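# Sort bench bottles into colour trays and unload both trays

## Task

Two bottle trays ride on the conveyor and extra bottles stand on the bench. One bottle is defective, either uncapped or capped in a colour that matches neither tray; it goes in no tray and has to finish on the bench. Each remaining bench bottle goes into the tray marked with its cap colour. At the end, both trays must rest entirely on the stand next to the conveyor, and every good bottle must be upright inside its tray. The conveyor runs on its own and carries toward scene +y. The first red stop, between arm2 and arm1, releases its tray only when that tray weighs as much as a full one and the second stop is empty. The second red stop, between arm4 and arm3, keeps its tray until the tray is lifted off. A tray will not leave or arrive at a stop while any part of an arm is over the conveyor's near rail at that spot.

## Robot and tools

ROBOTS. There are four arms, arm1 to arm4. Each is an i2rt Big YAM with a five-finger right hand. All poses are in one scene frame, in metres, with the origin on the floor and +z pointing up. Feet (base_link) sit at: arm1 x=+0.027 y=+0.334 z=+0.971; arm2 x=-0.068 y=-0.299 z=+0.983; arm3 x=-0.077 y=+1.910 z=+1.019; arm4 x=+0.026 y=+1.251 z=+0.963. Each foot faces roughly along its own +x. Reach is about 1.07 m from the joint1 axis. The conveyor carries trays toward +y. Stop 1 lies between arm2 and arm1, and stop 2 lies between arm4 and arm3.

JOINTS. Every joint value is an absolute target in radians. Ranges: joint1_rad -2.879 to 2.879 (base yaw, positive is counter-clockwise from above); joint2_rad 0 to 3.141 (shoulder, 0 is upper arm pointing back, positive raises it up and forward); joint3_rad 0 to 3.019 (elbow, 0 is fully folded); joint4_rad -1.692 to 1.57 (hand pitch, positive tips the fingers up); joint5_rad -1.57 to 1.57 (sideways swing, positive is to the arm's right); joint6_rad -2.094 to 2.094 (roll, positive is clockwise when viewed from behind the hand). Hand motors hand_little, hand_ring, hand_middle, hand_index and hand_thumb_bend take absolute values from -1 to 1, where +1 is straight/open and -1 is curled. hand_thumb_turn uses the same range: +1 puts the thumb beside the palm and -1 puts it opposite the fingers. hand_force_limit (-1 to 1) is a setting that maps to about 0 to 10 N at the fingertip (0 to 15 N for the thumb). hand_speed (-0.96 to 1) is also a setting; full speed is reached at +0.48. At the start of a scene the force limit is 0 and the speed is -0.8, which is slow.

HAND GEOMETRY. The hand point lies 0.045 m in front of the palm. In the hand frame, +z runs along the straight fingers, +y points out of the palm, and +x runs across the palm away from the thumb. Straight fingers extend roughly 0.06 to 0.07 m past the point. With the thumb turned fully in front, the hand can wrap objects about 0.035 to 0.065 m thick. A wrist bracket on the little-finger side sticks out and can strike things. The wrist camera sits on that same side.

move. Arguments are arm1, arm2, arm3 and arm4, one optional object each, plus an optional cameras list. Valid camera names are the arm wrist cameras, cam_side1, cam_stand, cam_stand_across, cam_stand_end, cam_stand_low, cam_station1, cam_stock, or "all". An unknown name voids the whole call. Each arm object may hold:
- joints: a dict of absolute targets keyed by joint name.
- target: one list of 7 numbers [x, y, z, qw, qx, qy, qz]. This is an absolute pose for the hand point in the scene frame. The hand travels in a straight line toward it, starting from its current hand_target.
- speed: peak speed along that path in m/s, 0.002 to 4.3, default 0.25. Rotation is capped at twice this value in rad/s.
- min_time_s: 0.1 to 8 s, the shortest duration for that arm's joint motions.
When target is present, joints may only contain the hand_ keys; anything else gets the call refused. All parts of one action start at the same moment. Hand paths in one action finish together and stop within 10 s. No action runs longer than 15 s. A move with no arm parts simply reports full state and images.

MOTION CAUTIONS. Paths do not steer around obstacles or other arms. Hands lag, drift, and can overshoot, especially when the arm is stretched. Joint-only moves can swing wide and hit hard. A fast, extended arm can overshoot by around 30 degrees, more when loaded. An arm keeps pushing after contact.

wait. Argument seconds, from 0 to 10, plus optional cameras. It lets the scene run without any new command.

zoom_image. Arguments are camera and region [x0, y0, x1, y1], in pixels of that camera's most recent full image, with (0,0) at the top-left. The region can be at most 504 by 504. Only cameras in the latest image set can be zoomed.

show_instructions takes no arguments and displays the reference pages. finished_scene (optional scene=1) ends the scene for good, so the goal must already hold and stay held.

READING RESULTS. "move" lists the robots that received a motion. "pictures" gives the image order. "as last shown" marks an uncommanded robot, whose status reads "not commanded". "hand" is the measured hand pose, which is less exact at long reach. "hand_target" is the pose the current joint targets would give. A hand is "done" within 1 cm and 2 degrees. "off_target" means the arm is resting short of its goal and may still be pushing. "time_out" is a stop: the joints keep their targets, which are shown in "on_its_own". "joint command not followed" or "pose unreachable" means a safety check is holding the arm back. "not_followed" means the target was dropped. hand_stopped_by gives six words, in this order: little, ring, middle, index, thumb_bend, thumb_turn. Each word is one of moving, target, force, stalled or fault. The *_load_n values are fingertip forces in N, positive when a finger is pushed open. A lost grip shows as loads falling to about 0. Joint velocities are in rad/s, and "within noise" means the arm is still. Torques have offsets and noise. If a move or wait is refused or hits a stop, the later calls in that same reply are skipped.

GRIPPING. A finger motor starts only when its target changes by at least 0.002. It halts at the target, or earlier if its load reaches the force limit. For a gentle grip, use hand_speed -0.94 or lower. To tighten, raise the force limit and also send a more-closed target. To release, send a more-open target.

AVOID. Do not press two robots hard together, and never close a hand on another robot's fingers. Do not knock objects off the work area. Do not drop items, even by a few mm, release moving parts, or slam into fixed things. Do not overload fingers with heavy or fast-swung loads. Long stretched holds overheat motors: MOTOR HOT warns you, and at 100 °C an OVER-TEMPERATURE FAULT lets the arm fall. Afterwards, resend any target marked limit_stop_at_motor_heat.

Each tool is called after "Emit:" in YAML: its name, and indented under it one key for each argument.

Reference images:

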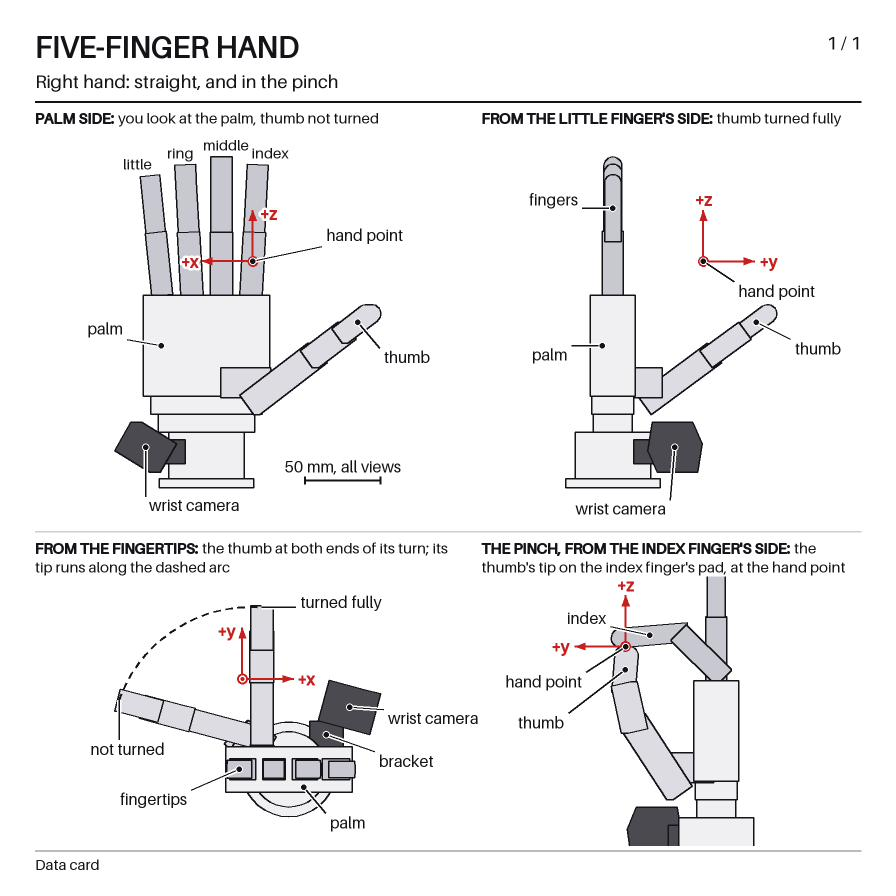

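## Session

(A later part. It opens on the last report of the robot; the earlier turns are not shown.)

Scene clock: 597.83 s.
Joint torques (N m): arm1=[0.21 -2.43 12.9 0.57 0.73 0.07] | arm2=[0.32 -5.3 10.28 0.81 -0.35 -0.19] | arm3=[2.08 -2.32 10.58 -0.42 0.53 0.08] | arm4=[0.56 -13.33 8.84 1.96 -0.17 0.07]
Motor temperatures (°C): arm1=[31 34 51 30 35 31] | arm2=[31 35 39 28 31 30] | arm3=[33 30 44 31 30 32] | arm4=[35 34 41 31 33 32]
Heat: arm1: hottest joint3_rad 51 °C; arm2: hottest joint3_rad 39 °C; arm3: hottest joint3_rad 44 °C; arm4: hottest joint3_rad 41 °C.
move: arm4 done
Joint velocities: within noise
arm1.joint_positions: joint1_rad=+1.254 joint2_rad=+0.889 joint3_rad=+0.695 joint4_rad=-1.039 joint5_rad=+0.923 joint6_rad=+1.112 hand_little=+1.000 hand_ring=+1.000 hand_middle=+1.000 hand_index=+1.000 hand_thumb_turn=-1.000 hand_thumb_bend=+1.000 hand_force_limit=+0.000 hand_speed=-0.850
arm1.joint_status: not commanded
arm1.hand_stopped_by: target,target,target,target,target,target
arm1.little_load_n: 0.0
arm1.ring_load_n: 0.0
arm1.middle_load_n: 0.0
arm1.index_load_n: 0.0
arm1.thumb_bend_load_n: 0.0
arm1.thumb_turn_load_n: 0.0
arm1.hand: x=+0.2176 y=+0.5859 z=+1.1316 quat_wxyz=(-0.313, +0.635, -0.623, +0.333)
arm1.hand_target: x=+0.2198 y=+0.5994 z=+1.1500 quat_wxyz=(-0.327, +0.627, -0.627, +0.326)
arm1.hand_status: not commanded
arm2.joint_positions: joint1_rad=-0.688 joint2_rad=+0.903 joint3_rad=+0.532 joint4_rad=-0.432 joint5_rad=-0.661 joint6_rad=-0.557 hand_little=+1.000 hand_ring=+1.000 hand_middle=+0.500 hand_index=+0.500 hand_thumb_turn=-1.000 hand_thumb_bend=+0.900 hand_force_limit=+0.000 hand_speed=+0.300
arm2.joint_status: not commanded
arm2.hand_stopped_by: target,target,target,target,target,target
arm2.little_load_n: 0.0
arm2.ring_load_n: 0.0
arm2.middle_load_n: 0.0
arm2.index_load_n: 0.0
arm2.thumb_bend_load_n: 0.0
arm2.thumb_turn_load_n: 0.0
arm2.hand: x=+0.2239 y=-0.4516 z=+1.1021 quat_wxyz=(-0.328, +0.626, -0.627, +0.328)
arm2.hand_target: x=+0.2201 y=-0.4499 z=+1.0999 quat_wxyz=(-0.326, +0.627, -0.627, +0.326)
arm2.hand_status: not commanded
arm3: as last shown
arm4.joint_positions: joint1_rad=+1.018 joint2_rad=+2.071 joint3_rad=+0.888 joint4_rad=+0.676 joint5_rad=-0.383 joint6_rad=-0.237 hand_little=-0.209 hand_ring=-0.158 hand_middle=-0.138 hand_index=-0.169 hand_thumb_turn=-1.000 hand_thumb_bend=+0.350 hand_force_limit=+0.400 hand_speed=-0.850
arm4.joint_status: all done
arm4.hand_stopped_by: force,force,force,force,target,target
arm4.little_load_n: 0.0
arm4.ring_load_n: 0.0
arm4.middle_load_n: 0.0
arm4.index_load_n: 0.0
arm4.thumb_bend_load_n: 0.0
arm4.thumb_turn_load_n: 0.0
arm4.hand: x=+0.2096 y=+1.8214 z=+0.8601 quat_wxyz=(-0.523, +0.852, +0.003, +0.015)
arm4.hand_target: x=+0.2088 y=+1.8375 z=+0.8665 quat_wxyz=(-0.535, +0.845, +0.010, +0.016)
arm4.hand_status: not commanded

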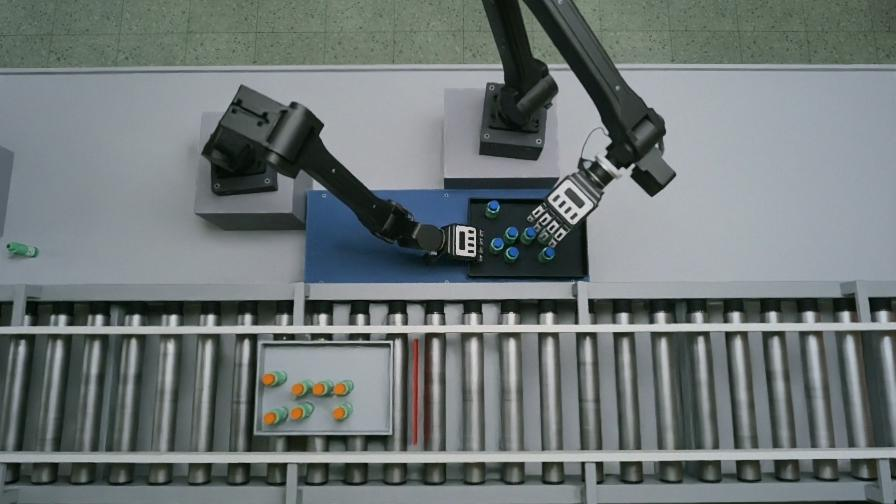

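Emit:
move:
  arm4: {"joints": {"hand_little": 0.0, "hand_ring": 0.0, "hand_middle": 0.0, "hand_index": 0.0, "hand_thumb_bend": 0.5, "hand_speed": -0.7}}

Emit:
move:
  arm4: {"target": [0.209, 1.836, 0.99, 0.5350, -0.8446, -0.010, -0.0157], "speed": 0.1}
  cameras: ["cam_stand", "cam_stand_end"]

Scene clock: 598.87 s.
Joint torques (N m): arm1=[0.21 -2.37 12.89 0.57 0.74 0.07] | arm2=[0.38 -5.42 10.28 0.79 -0.35 -0.18] | arm3=[2.08 -2.37 10.58 -0.4 0.53 0.08] | arm4=[0.5 -13.33 8.83 1.95 -0.17 0.07]
Motor temperatures (°C): arm1=[31 34 51 30 35 31] | arm2=[31 35 39 28 31 30] | arm3=[33 30 45 31 30 32] | arm4=[35 34 41 31 33 32]
Heat: arm1: hottest joint3_rad 51 °C; arm2: hottest joint3_rad 39 °C; arm3: hottest joint3_rad 45 °C; arm4: hottest joint3_rad 41 °C.
move: arm4 done
Joint velocities: within noise
arm1, arm2, arm3: as last shown
arm1.index_load_n: -0.5
arm2.middle_load_n: -0.5
arm3.little_load_n: 0.0
arm4.joint_positions: joint1_rad=+1.018 joint2_rad=+2.071 joint3_rad=+0.888 joint4_rad=+0.676 joint5_rad=-0.383 joint6_rad=-0.237 hand_little=+0.000 hand_ring=+0.000 hand_middle=+0.000 hand_index=+0.000 hand_thumb_turn=-1.000 hand_thumb_bend=+0.500 hand_force_limit=+0.400 hand_speed=-0.700
arm4.joint_status: all done
arm4.hand_stopped_by: target,target,target,target,target,target
arm4.little_load_n: 0.0
arm4.ring_load_n: 0.0
arm4.middle_load_n: 0.0
arm4.index_load_n: 0.0
arm4.thumb_bend_load_n: 0.0
arm4.thumb_turn_load_n: 0.0
arm4.hand: x=+0.2096 y=+1.8214 z=+0.8601 quat_wxyz=(-0.523, +0.852, +0.003, +0.015)
arm4.hand_target: x=+0.2088 y=+1.8375 z=+0.8665 quat_wxyz=(-0.535, +0.845, +0.010, +0.016)
arm4.hand_status: not commanded
pictures: none

Scene clock: 600.77 s.
Joint torques (N m): arm1=[0.26 -2.43 12.9 0.57 0.74 0.07] | arm2=[0.32 -5.36 10.26 0.79 -0.35 -0.19] | arm3=[2.08 -2.32 10.58 -0.42 0.53 0.08] | arm4=[0.38 -13.33 11.47 1.1 -0.22 0.06]
Motor temperatures (°C): arm1=[31 34 51 30 35 31] | arm2=[31 35 39 28 31 30] | arm3=[33 30 45 31 30 32] | arm4=[35 34 41 31 33 32]
Heat: arm1: hottest joint3_rad 51 °C; arm2: hottest joint3_rad 39 °C; arm3: hottest joint3_rad 45 °C; arm4: hottest joint3_rad 41 °C.
move: arm4 off_target
Joint velocities: within noise
arm1, arm2: as last shown
arm1.index_load_n: 0.0
arm2.middle_load_n: 0.0
arm3.joint_positions: joint1_rad=+0.891 joint2_rad=+1.088 joint3_rad=+0.639 joint4_rad=-1.172 joint5_rad=+1.154 joint6_rad=+1.644 hand_little=+0.300 hand_ring=+0.300 hand_middle=+0.300 hand_index=+0.300 hand_thumb_turn=-1.000 hand_thumb_bend=+0.300 hand_force_limit=+0.500 hand_speed=-0.880
arm3.joint_status: not commanded
arm3.hand_stopped_by: target,target,target,target,target,target
arm3.little_load_n: 0.0
arm3.ring_load_n: 0.0
arm3.middle_load_n: 0.0
arm3.index_load_n: 0.0
arm3.thumb_bend_load_n: 0.0
arm3.thumb_turn_load_n: 0.0
arm3.hand: x=+0.2292 y=+1.9915 z=+1.1405 quat_wxyz=(-0.202, +0.304, -0.786, +0.500)
arm3.hand_target: x=+0.2363 y=+2.0023 z=+1.1518 quat_wxyz=(-0.216, +0.297, -0.790, +0.492)
arm3.hand_status: not commanded
arm4.joint_positions: joint1_rad=+1.018 joint2_rad=+1.777 joint3_rad=+0.888 joint4_rad=+0.389 joint5_rad=-0.384 joint6_rad=-0.237 hand_little=+0.000 hand_ring=+0.000 hand_middle=+0.000 hand_index=+0.000 hand_thumb_turn=-1.000 hand_thumb_bend=+0.500 hand_force_limit=+0.400 hand_speed=-0.700
arm4.joint_status: not commanded
arm4.hand_stopped_by: target,target,target,target,target,target
arm4.little_load_n: 0.0
arm4.ring_load_n: 0.0
arm4.middle_load_n: 0.0
arm4.index_load_n: 0.0
arm4.thumb_bend_load_n: 0.0
arm4.thumb_turn_load_n: 0.0
arm4.hand: x=+0.2093 y=+1.8219 z=+0.9750 quat_wxyz=(-0.525, +0.851, +0.004, +0.016)
arm4.hand_target: x=+0.2088 y=+1.8355 z=+0.9902 quat_wxyz=(-0.535, +0.845, +0.010, +0.016)
arm4.hand_status: off_target (0.021 m and 1.5 deg from the pose sent, 0.131 m and 1.8 deg at the start)

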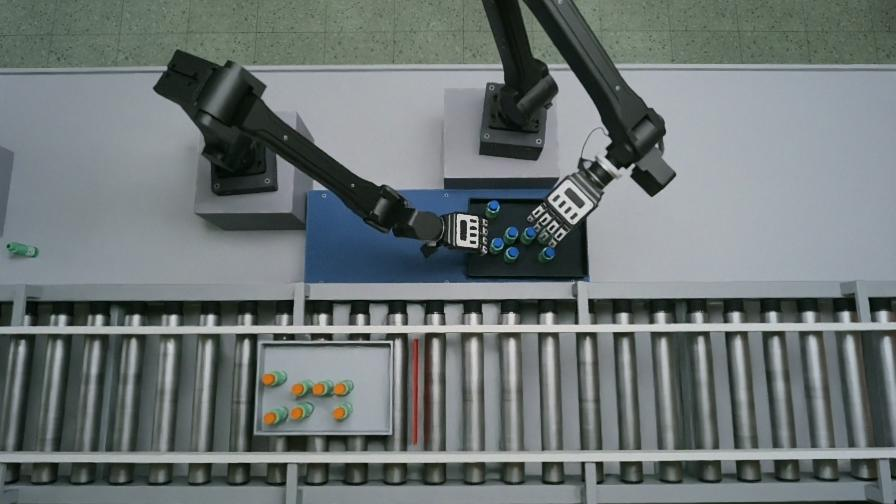

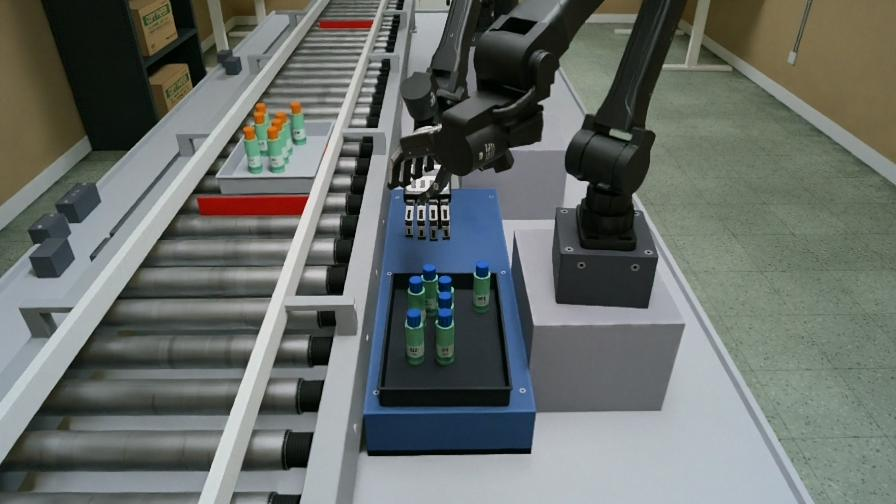

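Emit:
move:
  arm4: {"target": [0.209, 1.60, 1.14, 0.5350, -0.8446, -0.010, -0.0157], "speed": 0.25}
  cameras: ["cam_stand", "cam_stand_across"]

Emit:
zoom_image:
  camera: "cam_stand"
  region: [240, 330, 420, 450]

Scene clock: 603.07 s.
Joint torques (N m): arm1=[0.26 -2.37 12.89 0.57 0.74 0.07] | arm2=[0.38 -5.36 10.28 0.76 -0.35 -0.18] | arm3=[2.08 -2.32 10.58 -0.42 0.53 0.08] | arm4=[-0.85 -2.73 11.88 0.98 -0.39 -0.13]
Motor temperatures (°C): arm1=[31 34 51 30 35 31] | arm2=[31 35 39 28 31 30] | arm3=[33 30 45 31 30 32] | arm4=[35 34 41 31 33 32]
Heat: arm1: hottest joint3_rad 51 °C; arm2: hottest joint3_rad 39 °C; arm3: hottest joint3_rad 45 °C; arm4: hottest joint3_rad 41 °C.
move: arm4 done
Joint velocities: within noise
arm1, arm2, arm3: as last shown
arm1.ring_load_n: 0.5
arm3.ring_load_n: -0.5
arm4.joint_positions: joint1_rad=+0.673 joint2_rad=+0.968 joint3_rad=+0.637 joint4_rad=-0.243 joint5_rad=-0.699 joint6_rad=-0.435 hand_little=+0.000 hand_ring=+0.000 hand_middle=+0.000 hand_index=+0.000 hand_thumb_turn=-1.000 hand_thumb_bend=+0.500 hand_force_limit=+0.400 hand_speed=-0.700
arm4.joint_status: not commanded
arm4.hand_stopped_by: target,target,target,target,target,target
arm4.little_load_n: 0.0
arm4.ring_load_n: 0.0
arm4.middle_load_n: 0.0
arm4.index_load_n: 0.0
arm4.thumb_bend_load_n: 0.0
arm4.thumb_turn_load_n: 0.0
arm4.hand: x=+0.2064 y=+1.6026 z=+1.1422 quat_wxyz=(-0.539, +0.842, +0.011, +0.016)
arm4.hand_target: x=+0.2090 y=+1.6000 z=+1.1400 quat_wxyz=(-0.535, +0.845, +0.010, +0.016)
arm4.hand_status: done (0.004 m and 0.5 deg from the pose sent, 0.276 m and 1.5 deg at the start)

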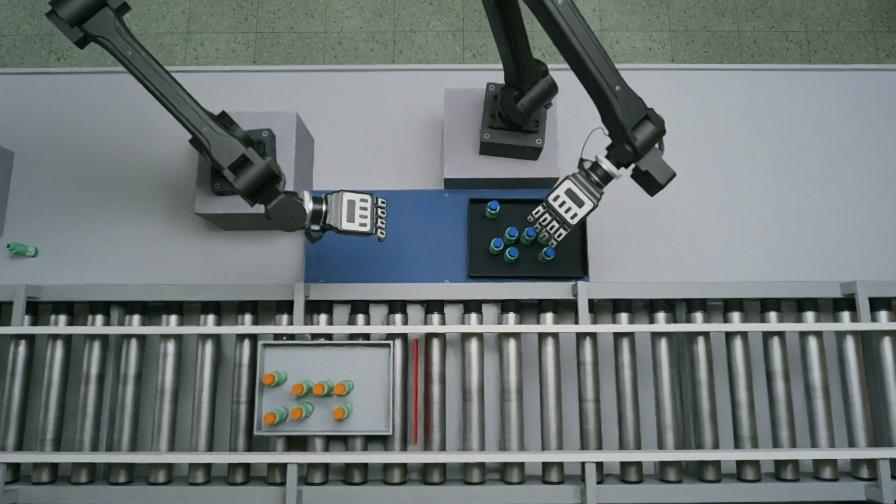

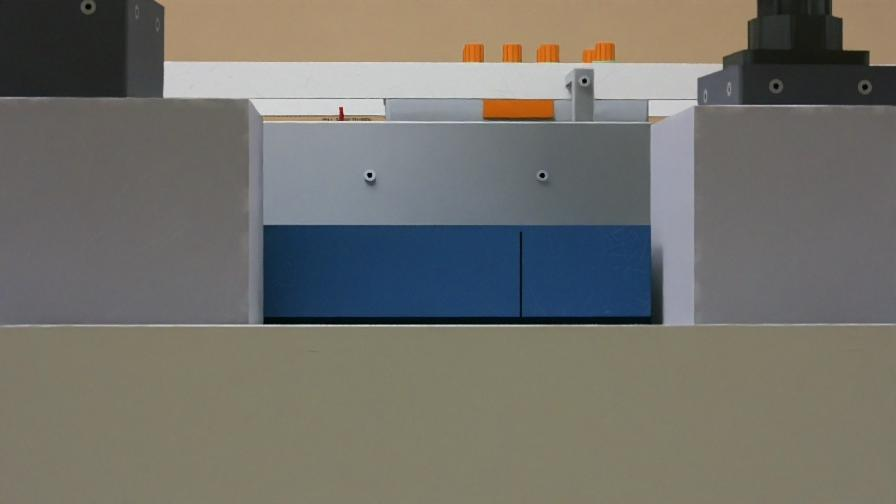

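Scaled by 2.800 from the camera's image (finer frame: 1280x720).

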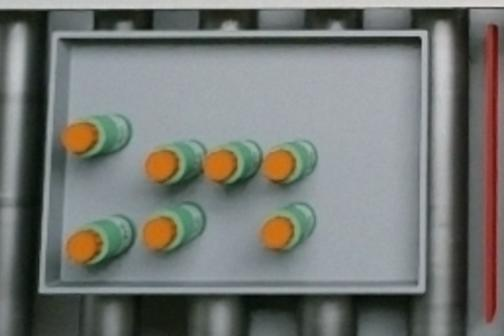

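Emit:
move:
  arm4: {"target": [0.45, 1.42, 1.17, 0.3265, -0.6272, 0.6272, -0.3265], "speed": 0.3, "joints": {"hand_little": 1, "hand_ring": 1, "hand_middle": 0.4, "hand_index": 0.4, "hand_thumb_turn": -1, "hand_thumb_bend": 0.65, "hand_speed": 0.2}}
  arm3: {"joints": {"joint1_rad": 1.0}, "min_time_s": 1}

Emit:
move:
  arm4: {"target": [0.565, 1.385, 1.12, 0.3265, -0.6272, 0.6272, -0.3265], "speed": 0.2}
  cameras: ["cam_stand", "cam_stand_across", "arm4_cam_wrist"]

Scene clock: 609.40 s.
Joint torques (N m): arm1=[0.21 -2.43 12.89 0.55 0.74 0.07] | arm2=[0.38 -5.36 10.25 0.77 -0.35 -0.18] | arm3=[2.2 -2.32 10.59 -0.42 0.53 0.08] | arm4=[-0.85 -3.84 16.95 0.98 0.46 0.16]
Motor temperatures (°C): arm1=[31 34 51 30 35 31] | arm2=[31 35 39 28 31 30] | arm3=[33 30 45 31 30 32] | arm4=[35 34 42 31 33 32]
Heat: arm1: hottest joint3_rad 51 °C; arm2: hottest joint3_rad 39 °C; arm3: hottest joint3_rad 45 °C; arm4: hottest joint3_rad 42 °C.
move: arm3 done; arm4 off_target
Joint velocities: within noise
arm1, arm2: as last shown
arm1.little_load_n: -0.5
arm1.ring_load_n: 0.0
arm2.middle_load_n: -0.5
arm3.joint_positions: joint1_rad=+0.989 joint2_rad=+1.088 joint3_rad=+0.639 joint4_rad=-1.172 joint5_rad=+1.154 joint6_rad=+1.644 hand_little=+0.300 hand_ring=+0.300 hand_middle=+0.300 hand_index=+0.300 hand_thumb_turn=-1.000 hand_thumb_bend=+0.300 hand_force_limit=+0.500 hand_speed=-0.880
arm3.joint_status: all done
arm3.hand_stopped_by: target,target,target,target,target,target
arm3.little_load_n: -0.5
arm3.ring_load_n: 0.0
arm3.middle_load_n: 0.0
arm3.index_load_n: 0.0
arm3.thumb_bend_load_n: 0.5
arm3.thumb_turn_load_n: 0.0
arm3.hand: x=+0.2197 y=+2.0210 z=+1.1409 quat_wxyz=(-0.227, +0.342, -0.770, +0.489)
arm3.hand_target: x=+0.2254 y=+2.0329 z=+1.1522 quat_wxyz=(-0.241, +0.335, -0.774, +0.480)
arm3.hand_status: not commanded
arm4.joint_positions: joint1_rad=+0.342 joint2_rad=+1.050 joint3_rad=+0.790 joint4_rad=-0.430 joint5_rad=+0.342 joint6_rad=+0.247 hand_little=+1.000 hand_ring=+1.000 hand_middle=+0.400 hand_index=+0.400 hand_thumb_turn=-1.000 hand_thumb_bend=+0.650 hand_force_limit=+0.400 hand_speed=+0.200
arm4.joint_status: all done
arm4.hand_stopped_by: target,target,target,target,target,target
arm4.little_load_n: 0.0
arm4.ring_load_n: 0.0
arm4.middle_load_n: 0.0
arm4.index_load_n: 0.0
arm4.thumb_bend_load_n: 0.0
arm4.thumb_turn_load_n: 0.0
arm4.hand: x=+0.4337 y=+1.4171 z=+1.1452 quat_wxyz=(-0.313, +0.642, -0.622, +0.320)
arm4.hand_target: x=+0.4488 y=+1.4196 z=+1.1701 quat_wxyz=(-0.327, +0.627, -0.627, +0.327)
arm4.hand_status: off_target (0.030 m and 2.5 deg from the pose sent, 0.306 m and 90.7 deg at the start)
pictures: none

Scene clock: 610.73 s.
Joint torques (N m): arm1=[0.21 -2.37 12.89 0.57 0.74 0.07] | arm2=[0.38 -5.42 10.25 0.8 -0.35 -0.18] | arm3=[2.26 -2.26 10.58 -0.4 0.53 0.08] | arm4=[-0.73 -8.41 16.09 2.14 0.08 -0.11]
Motor temperatures (°C): arm1=[31 34 51 30 35 31] | arm2=[31 35 39 28 31 30] | arm3=[33 30 45 31 30 32] | arm4=[35 34 42 31 33 32]
Heat: arm1: hottest joint3_rad 51 °C; arm2: hottest joint3_rad 39 °C; arm3: hottest joint3_rad 45 °C; arm4: hottest joint3_rad 42 °C.
move: arm4 off_target
Joint velocities: arm1=[within noise] | arm2=[within noise] | arm3=[within noise] | arm4=[-0.005 -0.015 -0.002 -0.012 0.037 -0.154]
arm1, arm2, arm3: as last shown
arm1.little_load_n: 0.0
arm1.ring_load_n: -0.5
arm2.middle_load_n: 0.0
arm2.index_load_n: -0.5
arm3.little_load_n: 0.0
arm3.thumb_bend_load_n: 0.0
arm4.joint_positions: joint1_rad=+0.152 joint2_rad=+1.369 joint3_rad=+0.907 joint4_rad=-0.232 joint5_rad=+0.199 joint6_rad=+0.156 hand_little=+1.000 hand_ring=+1.000 hand_middle=+0.400 hand_index=+0.400 hand_thumb_turn=-1.000 hand_thumb_bend=+0.650 hand_force_limit=+0.400 hand_speed=+0.200
arm4.joint_status: not commanded
arm4.hand_stopped_by: target,target,target,target,target,target
arm4.little_load_n: 0.0
arm4.ring_load_n: 0.0
arm4.middle_load_n: 0.0
arm4.index_load_n: 0.0
arm4.thumb_bend_load_n: 0.0
arm4.thumb_turn_load_n: 0.0
arm4.hand: x=+0.5388 y=+1.3820 z=+1.0918 quat_wxyz=(-0.302, +0.638, -0.637, +0.309)
arm4.hand_target: x=+0.5629 y=+1.3844 z=+1.1208 quat_wxyz=(-0.327, +0.627, -0.627, +0.327)
arm4.hand_status: off_target (0.039 m and 3.8 deg from the pose sent, 0.137 m and 2.5 deg at the start)
pictures: arm4_cam_wrist, cam_stand, cam_stand_across
arm4_cam_wrist: T_world_to_cam=[[-0.58716, -0.23684, -0.77405, 1.49694], [-0.55092, 0.81753, 0.16776, -1.02134], [0.59307, 0.52494, -0.6105, -0.26127]] pos_world=[0.47122, 1.32666, 1.17053]

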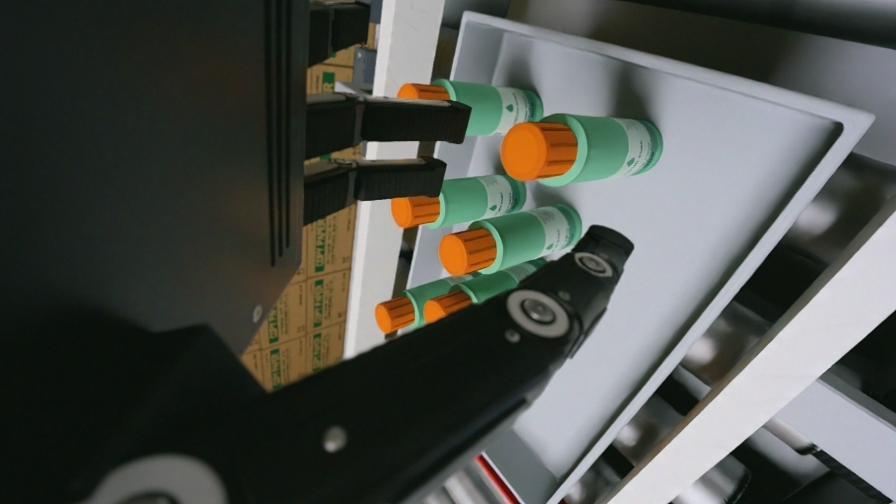

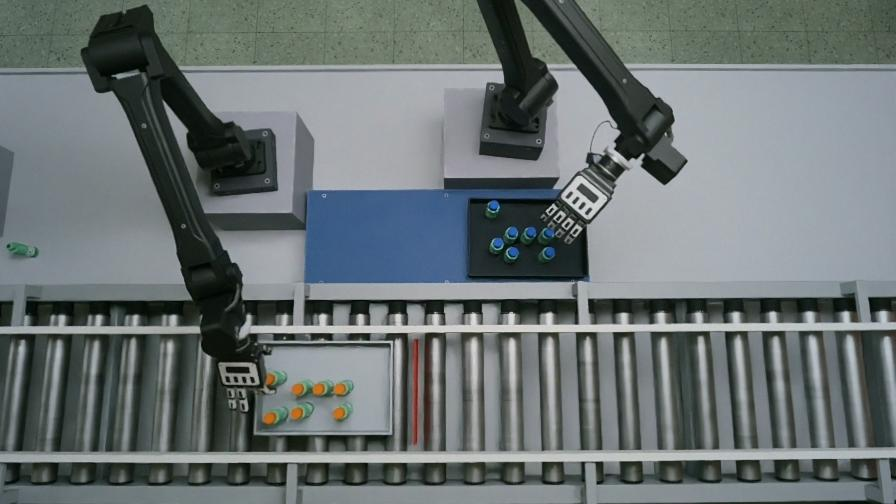

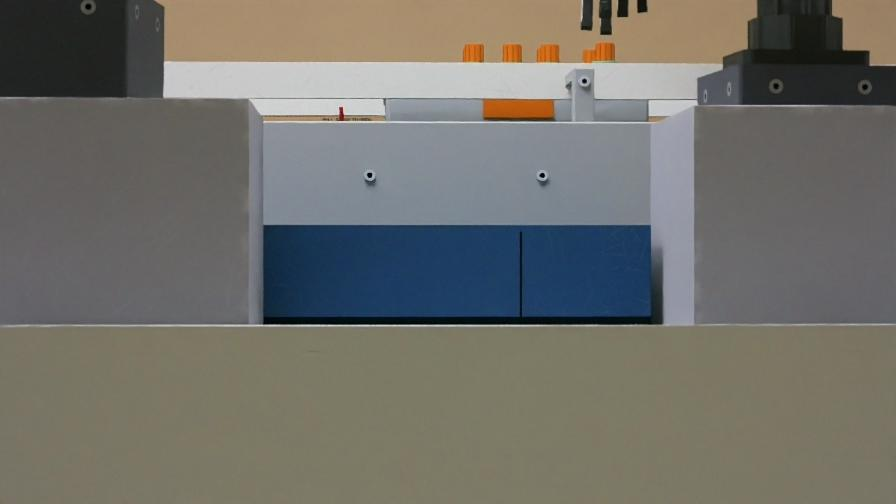

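Emit:
move:
  arm4: {"target": [0.573, 1.382, 1.075, 0.3265, -0.6272, 0.6272, -0.3265], "speed": 0.12, "joints": {"hand_middle": 0.33, "hand_index": 0.33, "hand_thumb_bend": 0.62}}
  cameras: ["cam_stand"]

Emit:
zoom_image:
  camera: "cam_stand"
  region: [200, 330, 380, 450]

Scene clock: 612.17 s.
Joint torques (N m): arm1=[0.26 -2.37 12.89 0.55 0.74 0.07] | arm2=[0.44 -5.36 10.25 0.8 -0.35 -0.18] | arm3=[2.26 -2.32 10.58 -0.42 0.53 0.08] | arm4=[-1.03 -9.41 11.32 2.14 0.07 -0.12]
Motor temperatures (°C): arm1=[31 34 51 30 35 31] | arm2=[31 35 39 28 31 30] | arm3=[33 30 45 31 30 32] | arm4=[35 34 42 31 33 32]
Heat: arm1: hottest joint3_rad 51 °C; arm2: hottest joint3_rad 39 °C; arm3: hottest joint3_rad 45 °C; arm4: hottest joint3_rad 42 °C.
move: arm4 done
Joint velocities: within noise
arm1, arm2, arm3: as last shown
arm1.ring_load_n: 0.0
arm2.index_load_n: 0.0
arm3.ring_load_n: -0.5
arm4.joint_positions: joint1_rad=+0.146 joint2_rad=+1.454 joint3_rad=+0.907 joint4_rad=-0.098 joint5_rad=+0.190 joint6_rad=+0.149 hand_little=+1.000 hand_ring=+1.000 hand_middle=+0.330 hand_index=+0.330 hand_thumb_turn=-1.000 hand_thumb_bend=+0.620 hand_force_limit=+0.400 hand_speed=+0.200
arm4.joint_status: all done
arm4.hand_stopped_by: target,target,target,target,target,target
arm4.little_load_n: 0.0
arm4.ring_load_n: 0.0
arm4.middle_load_n: 0.0
arm4.index_load_n: 0.0
arm4.thumb_bend_load_n: 0.0
arm4.thumb_turn_load_n: 0.0
arm4.hand: x=+0.5656 y=+1.3867 z=+1.0718 quat_wxyz=(-0.322, +0.630, -0.630, +0.319)
arm4.hand_target: x=+0.5728 y=+1.3820 z=+1.0751 quat_wxyz=(-0.326, +0.627, -0.627, +0.327)
arm4.hand_status: done (0.009 m and 1.1 deg from the pose sent, 0.038 m and 3.8 deg at the start)

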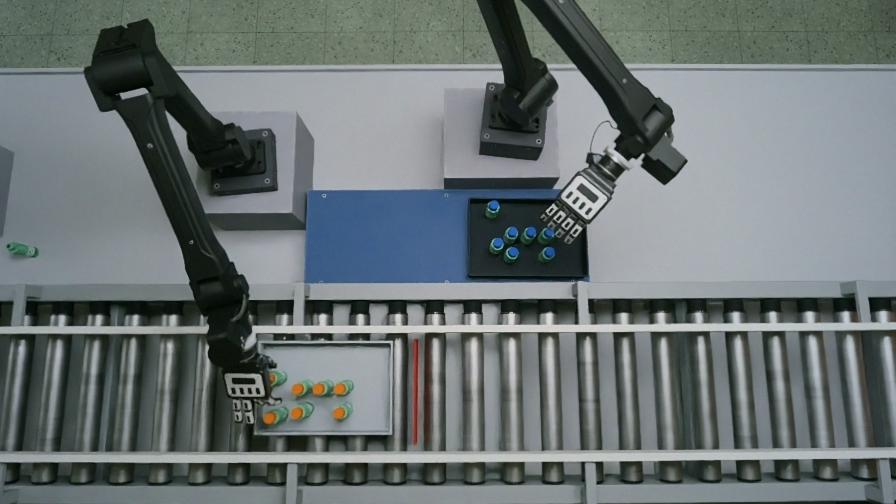

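Scaled by 2.800 from the camera's image (finer frame: 1280x720).

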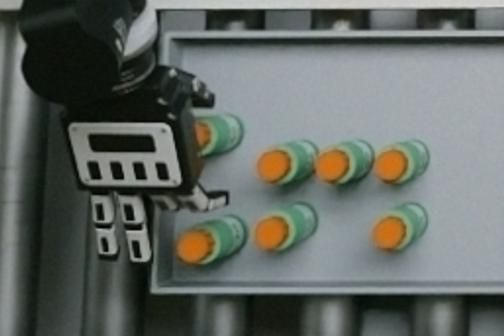

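Emit:
move:
  arm4: {"target": [0.563, 1.377, 1.024, 0.3265, -0.6272, 0.6272, -0.3265], "speed": 0.1}
  cameras: ["cam_stand", "cam_stand_across"]

Emit:
zoom_image:
  camera: "cam_stand"
  region: [200, 330, 380, 450]

Emit:
zoom_image:
  camera: "cam_stand_across"
  region: [520, 0, 680, 130]

Scene clock: 613.60 s.
Joint torques (N m): arm1=[0.26 -2.43 12.9 0.57 0.74 0.08] | arm2=[0.32 -5.36 10.3 0.79 -0.35 -0.19] | arm3=[2.2 -2.32 10.59 -0.42 0.53 0.08] | arm4=[-1.08 -9.41 9.73 2.15 0.06 -0.12]
Motor temperatures (°C): arm1=[31 34 51 30 35 31] | arm2=[31 35 39 28 31 30] | arm3=[33 30 45 31 30 32] | arm4=[35 34 42 31 33 32]
Heat: arm1: hottest joint3_rad 51 °C; arm2: hottest joint3_rad 39 °C; arm3: hottest joint3_rad 45 °C; arm4: hottest joint3_rad 42 °C.
move: arm4 done
Joint velocities: within noise
arm1, arm2, arm3: as last shown
arm1.index_load_n: -0.5
arm4.joint_positions: joint1_rad=+0.141 joint2_rad=+1.516 joint3_rad=+0.822 joint4_rad=+0.060 joint5_rad=+0.185 joint6_rad=+0.146 hand_little=+1.000 hand_ring=+1.000 hand_middle=+0.330 hand_index=+0.330 hand_thumb_turn=-1.000 hand_thumb_bend=+0.620 hand_force_limit=+0.400 hand_speed=+0.200
arm4.joint_status: not commanded
arm4.hand_stopped_by: target,target,target,target,target,target
arm4.little_load_n: 0.0
arm4.ring_load_n: -0.5
arm4.middle_load_n: 0.0
arm4.index_load_n: 0.0
arm4.thumb_bend_load_n: 0.0
arm4.thumb_turn_load_n: 0.0
arm4.hand: x=+0.5593 y=+1.3827 z=+1.0252 quat_wxyz=(-0.325, +0.629, -0.629, +0.321)
arm4.hand_target: x=+0.5629 y=+1.3771 z=+1.0242 quat_wxyz=(-0.327, +0.627, -0.627, +0.327)
arm4.hand_status: done (0.007 m and 0.7 deg from the pose sent, 0.049 m and 1.1 deg at the start)

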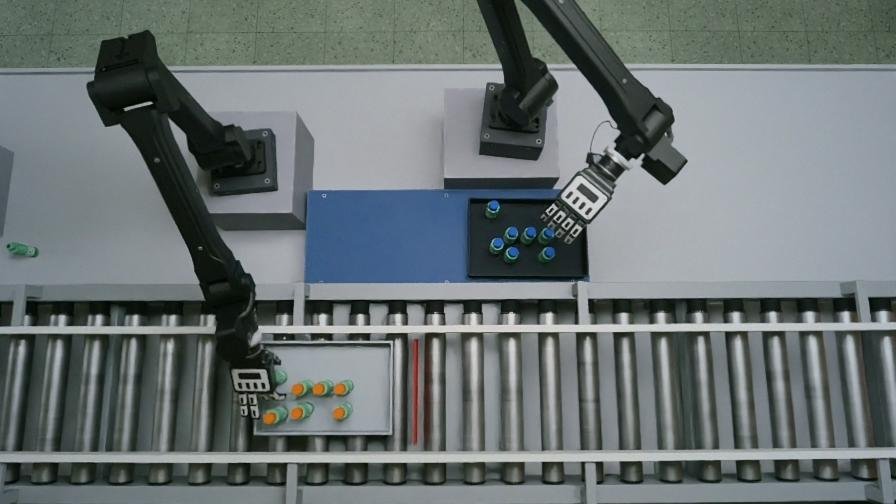

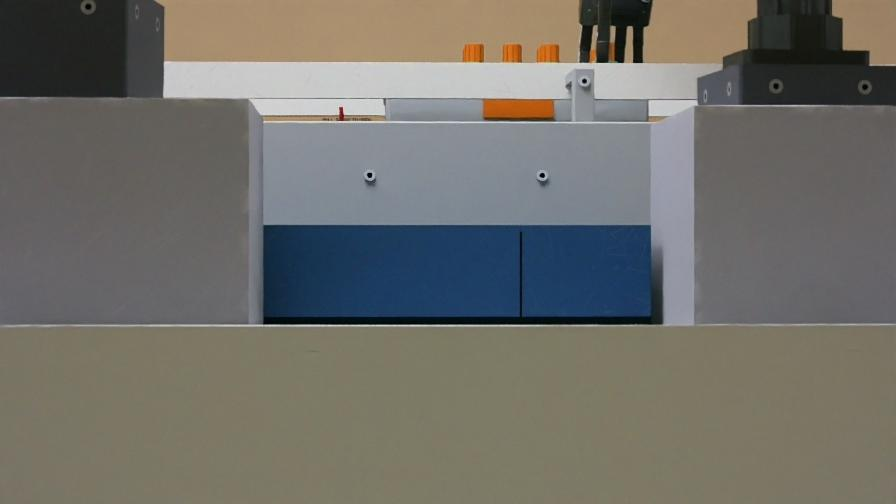

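Scaled by 2.800 from the camera's image (finer frame: 1280x720).

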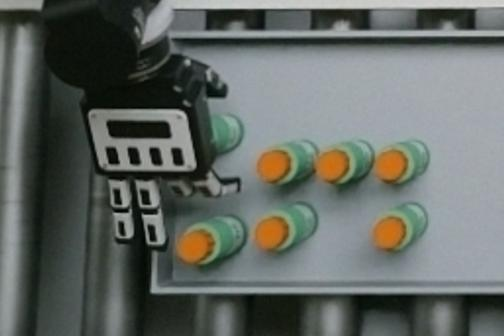

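Scaled by 3.150 from the camera's image (finer frame: 1280x720).

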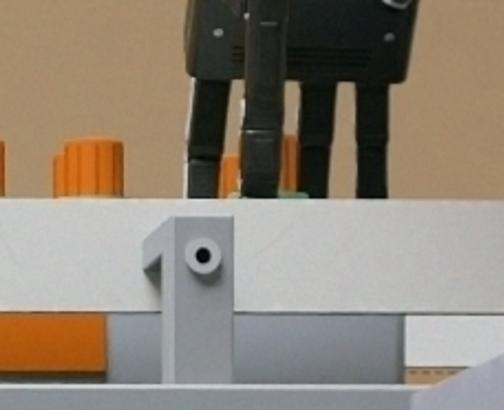

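Emit:
move:
  arm4: {"target": [0.558, 1.3725, 1.021, 0.3265, -0.6272, 0.6272, -0.3265], "speed": 0.05}
  cameras: ["cam_stand", "cam_stand_across"]

Emit:
zoom_image:
  camera: "cam_stand"
  region: [200, 330, 380, 450]

Emit:
zoom_image:
  camera: "cam_stand_across"
  region: [500, 50, 896, 280]

Scene clock: 616.17 s.
Joint torques (N m): arm1=[0.21 -2.37 12.9 0.55 0.74 0.07] | arm2=[0.32 -5.3 10.26 0.77 -0.36 -0.19] | arm3=[2.08 -2.32 10.56 -0.4 0.53 0.08] | arm4=[-1.03 -9.93 9.26 2.17 0.06 -0.11]
Motor temperatures (°C): arm1=[31 34 51 30 35 31] | arm2=[31 35 39 28 31 30] | arm3=[33 30 45 31 30 32] | arm4=[35 34 42 31 32 32]
Heat: arm1: hottest joint3_rad 51 °C; arm2: hottest joint3_rad 39 °C; arm3: hottest joint3_rad 45 °C; arm4: hottest joint3_rad 42 °C.
move: arm4 done
Joint velocities: within noise
arm1.joint_positions: joint1_rad=+1.254 joint2_rad=+0.889 joint3_rad=+0.695 joint4_rad=-1.039 joint5_rad=+0.923 joint6_rad=+1.112 hand_little=+1.000 hand_ring=+1.000 hand_middle=+1.000 hand_index=+1.000 hand_thumb_turn=-1.000 hand_thumb_bend=+1.000 hand_force_limit=+0.000 hand_speed=-0.850
arm1.joint_status: not commanded
arm1.hand_stopped_by: target,target,target,target,target,target
arm1.little_load_n: 0.0
arm1.ring_load_n: -0.5
arm1.middle_load_n: 0.0
arm1.index_load_n: 0.0
arm1.thumb_bend_load_n: 0.0
arm1.thumb_turn_load_n: 0.0
arm1.hand: x=+0.2176 y=+0.5859 z=+1.1316 quat_wxyz=(-0.313, +0.635, -0.623, +0.333)
arm1.hand_target: x=+0.2198 y=+0.5994 z=+1.1500 quat_wxyz=(-0.327, +0.627, -0.627, +0.326)
arm1.hand_status: not commanded
arm2.joint_positions: joint1_rad=-0.688 joint2_rad=+0.903 joint3_rad=+0.532 joint4_rad=-0.432 joint5_rad=-0.661 joint6_rad=-0.557 hand_little=+1.000 hand_ring=+1.000 hand_middle=+0.500 hand_index=+0.500 hand_thumb_turn=-1.000 hand_thumb_bend=+0.900 hand_force_limit=+0.000 hand_speed=+0.300
arm2.joint_status: not commanded
arm2.hand_stopped_by: target,target,target,target,target,target
arm2.little_load_n: 0.0
arm2.ring_load_n: 0.0
arm2.middle_load_n: 0.0
arm2.index_load_n: 0.0
arm2.thumb_bend_load_n: 0.0
arm2.thumb_turn_load_n: 0.0
arm2.hand: x=+0.2239 y=-0.4516 z=+1.1021 quat_wxyz=(-0.328, +0.626, -0.627, +0.328)
arm2.hand_target: x=+0.2201 y=-0.4499 z=+1.0999 quat_wxyz=(-0.326, +0.627, -0.627, +0.326)
arm2.hand_status: not commanded
arm3: as last shown
arm3.ring_load_n: 0.0
arm4.joint_positions: joint1_rad=+0.133 joint2_rad=+1.516 joint3_rad=+0.806 joint4_rad=+0.072 joint5_rad=+0.179 joint6_rad=+0.141 hand_little=+1.000 hand_ring=+1.000 hand_middle=+0.330 hand_index=+0.330 hand_thumb_turn=-1.000 hand_thumb_bend=+0.620 hand_force_limit=+0.400 hand_speed=+0.200
arm4.joint_status: not commanded
arm4.hand_stopped_by: target,target,target,target,target,target
arm4.little_load_n: 0.0
arm4.ring_load_n: -0.5
arm4.middle_load_n: 0.0
arm4.index_load_n: 0.0
arm4.thumb_bend_load_n: 0.0
arm4.thumb_turn_load_n: 0.0
arm4.hand: x=+0.5556 y=+1.3783 z=+1.0200 quat_wxyz=(-0.324, +0.629, -0.630, +0.320)
arm4.hand_target: x=+0.5580 y=+1.3726 z=+1.0211 quat_wxyz=(-0.326, +0.627, -0.627, +0.327)
arm4.hand_status: done (0.006 m and 0.9 deg from the pose sent, 0.011 m and 0.7 deg at the start)

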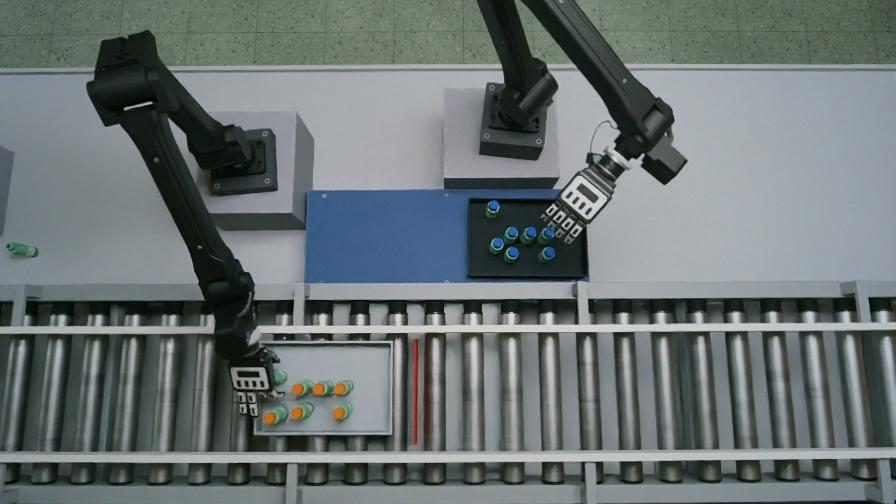

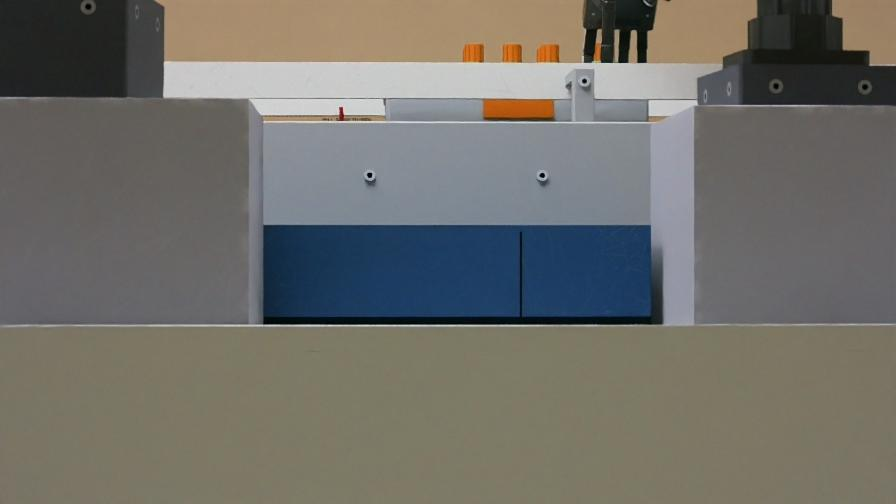

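Scaled by 2.800 from the camera's image (finer frame: 1280x720).

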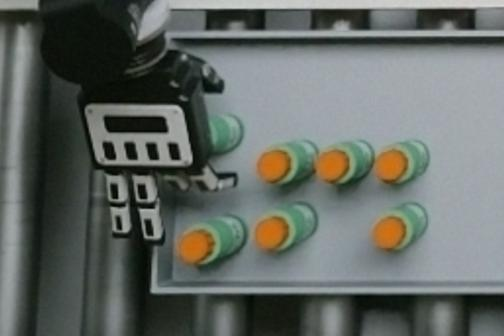

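Scaled by 1.273 from the camera's image (finer frame: 1280x720).

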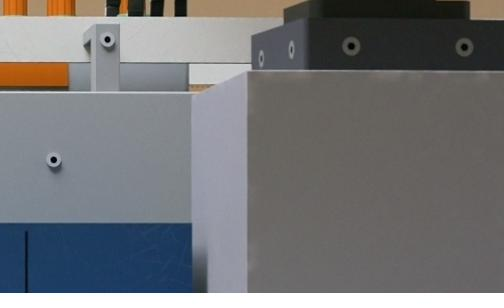

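Emit:
move:
  arm4: {"joints": {"hand_speed": -0.7, "hand_index": 0.2, "hand_middle": 0.2, "hand_thumb_bend": 0.34, "hand_force_limit": -0.3}}

Emit:
move:
  arm4: {"joints": {"hand_speed": -0.88, "hand_index": -0.05, "hand_middle": -0.02, "hand_thumb_bend": 0.15, "hand_force_limit": -0.5}}
  cameras: ["cam_stand", "arm4_cam_wrist"]

Emit:
zoom_image:
  camera: "cam_stand"
  region: [200, 330, 380, 450]

Scene clock: 617.50 s.
Joint torques (N m): arm1=[0.21 -2.37 12.89 0.58 0.74 0.07] | arm2=[0.21 -5.3 10.28 0.81 -0.34 -0.17] | arm3=[2.26 -2.32 10.58 -0.42 0.53 0.08] | arm4=[-1.08 -9.93 9.25 2.18 0.06 -0.11]
Motor temperatures (°C): arm1=[31 34 51 30 35 31] | arm2=[31 35 39 28 31 30] | arm3=[33 30 45 31 30 32] | arm4=[35 34 42 31 32 32]
Heat: arm1: hottest joint3_rad 51 °C; arm2: hottest joint3_rad 39 °C; arm3: hottest joint3_rad 45 °C; arm4: hottest joint3_rad 42 °C.
move: arm4 done
Joint velocities: within noise
arm1, arm2, arm3: as last shown
arm1.ring_load_n: 0.0
arm1.thumb_bend_load_n: -0.5
arm2.ring_load_n: -0.5
arm4.joint_positions: joint1_rad=+0.133 joint2_rad=+1.516 joint3_rad=+0.806 joint4_rad=+0.072 joint5_rad=+0.179 joint6_rad=+0.141 hand_little=+1.000 hand_ring=+1.000 hand_middle=+0.200 hand_index=+0.200 hand_thumb_turn=-1.000 hand_thumb_bend=+0.340 hand_force_limit=-0.300 hand_speed=-0.700
arm4.joint_status: all done
arm4.hand_stopped_by: target,target,target,target,target,target
arm4.little_load_n: 0.0
arm4.ring_load_n: 0.0
arm4.middle_load_n: 0.0
arm4.index_load_n: 0.0
arm4.thumb_bend_load_n: 0.0
arm4.thumb_turn_load_n: 0.0
arm4.hand: x=+0.5556 y=+1.3783 z=+1.0199 quat_wxyz=(-0.323, +0.629, -0.630, +0.320)
arm4.hand_target: x=+0.5580 y=+1.3725 z=+1.0211 quat_wxyz=(-0.326, +0.627, -0.627, +0.327)
arm4.hand_status: not commanded
pictures: none

Scene clock: 618.50 s.
Joint torques (N m): arm1=[0.26 -2.43 12.89 0.57 0.74 0.07] | arm2=[0.38 -5.36 10.24 0.79 -0.36 -0.19] | arm3=[2.26 -2.26 10.56 -0.42 0.53 0.08] | arm4=[-1.03 -9.99 9.26 2.15 0.07 -0.11]
Motor temperatures (°C): arm1=[31 34 51 30 35 31] | arm2=[31 35 39 28 31 30] | arm3=[33 30 46 31 30 32] | arm4=[35 34 42 31 32 32]
Heat: arm1: hottest joint3_rad 51 °C; arm2: hottest joint3_rad 39 °C; arm3: hottest joint3_rad 46 °C; arm4: hottest joint3_rad 42 °C.
move: arm4 off_target
Joint velocities: within noise
arm1, arm2, arm3: as last shown
arm1.index_load_n: -0.5
arm1.thumb_bend_load_n: 0.0
arm2.ring_load_n: 0.0
arm3.middle_load_n: -0.5
arm4.joint_positions: joint1_rad=+0.133 joint2_rad=+1.516 joint3_rad=+0.806 joint4_rad=+0.072 joint5_rad=+0.179 joint6_rad=+0.141 hand_little=+1.000 hand_ring=+1.000 hand_middle=+0.113 hand_index=+0.024 hand_thumb_turn=-1.000 hand_thumb_bend=+0.269 hand_force_limit=-0.500 hand_speed=-0.880
arm4.joint_status: hand_middle off_target (ended at +0.113, target -0.020); hand_index off_target (ended at +0.024, target -0.050); hand_thumb_bend off_target (ended at +0.269, target +0.150); the others done
arm4.hand_stopped_by: target,target,force,force,force,target
arm4.little_load_n: 0.0
arm4.ring_load_n: -0.5
arm4.middle_load_n: 5.5
arm4.index_load_n: 2.5
arm4.thumb_bend_load_n: 5.0
arm4.thumb_turn_load_n: -0.5
arm4.hand: x=+0.5556 y=+1.3783 z=+1.0199 quat_wxyz=(-0.324, +0.630, -0.630, +0.320)
arm4.hand_target: x=+0.5579 y=+1.3726 z=+1.0211 quat_wxyz=(-0.326, +0.627, -0.627, +0.327)
arm4.hand_status: not commanded
pictures: arm4_cam_wrist, cam_stand
arm4_cam_wrist: T_world_to_cam=[[-0.54505, -0.22972, -0.80632, 1.44989], [-0.56395, 0.8121, 0.14985, -0.96405], [0.62039, 0.5364, -0.57219, -0.38321]] pos_world=[0.48433, 1.32153, 1.09427]

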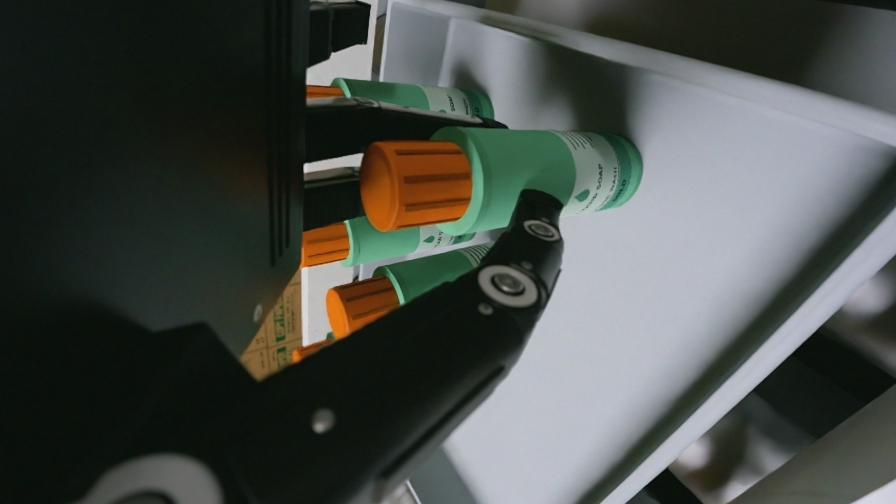

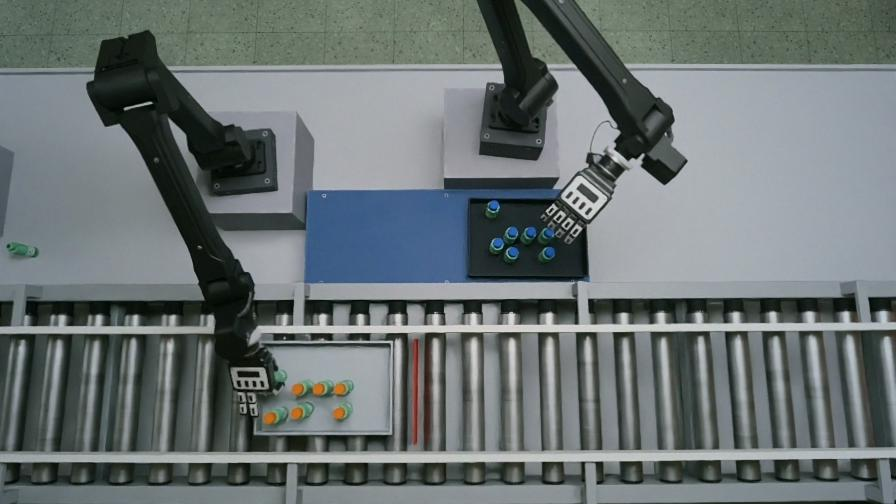

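Scaled by 2.800 from the camera's image (finer frame: 1280x720).

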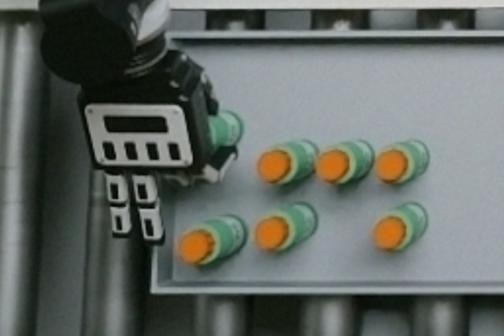

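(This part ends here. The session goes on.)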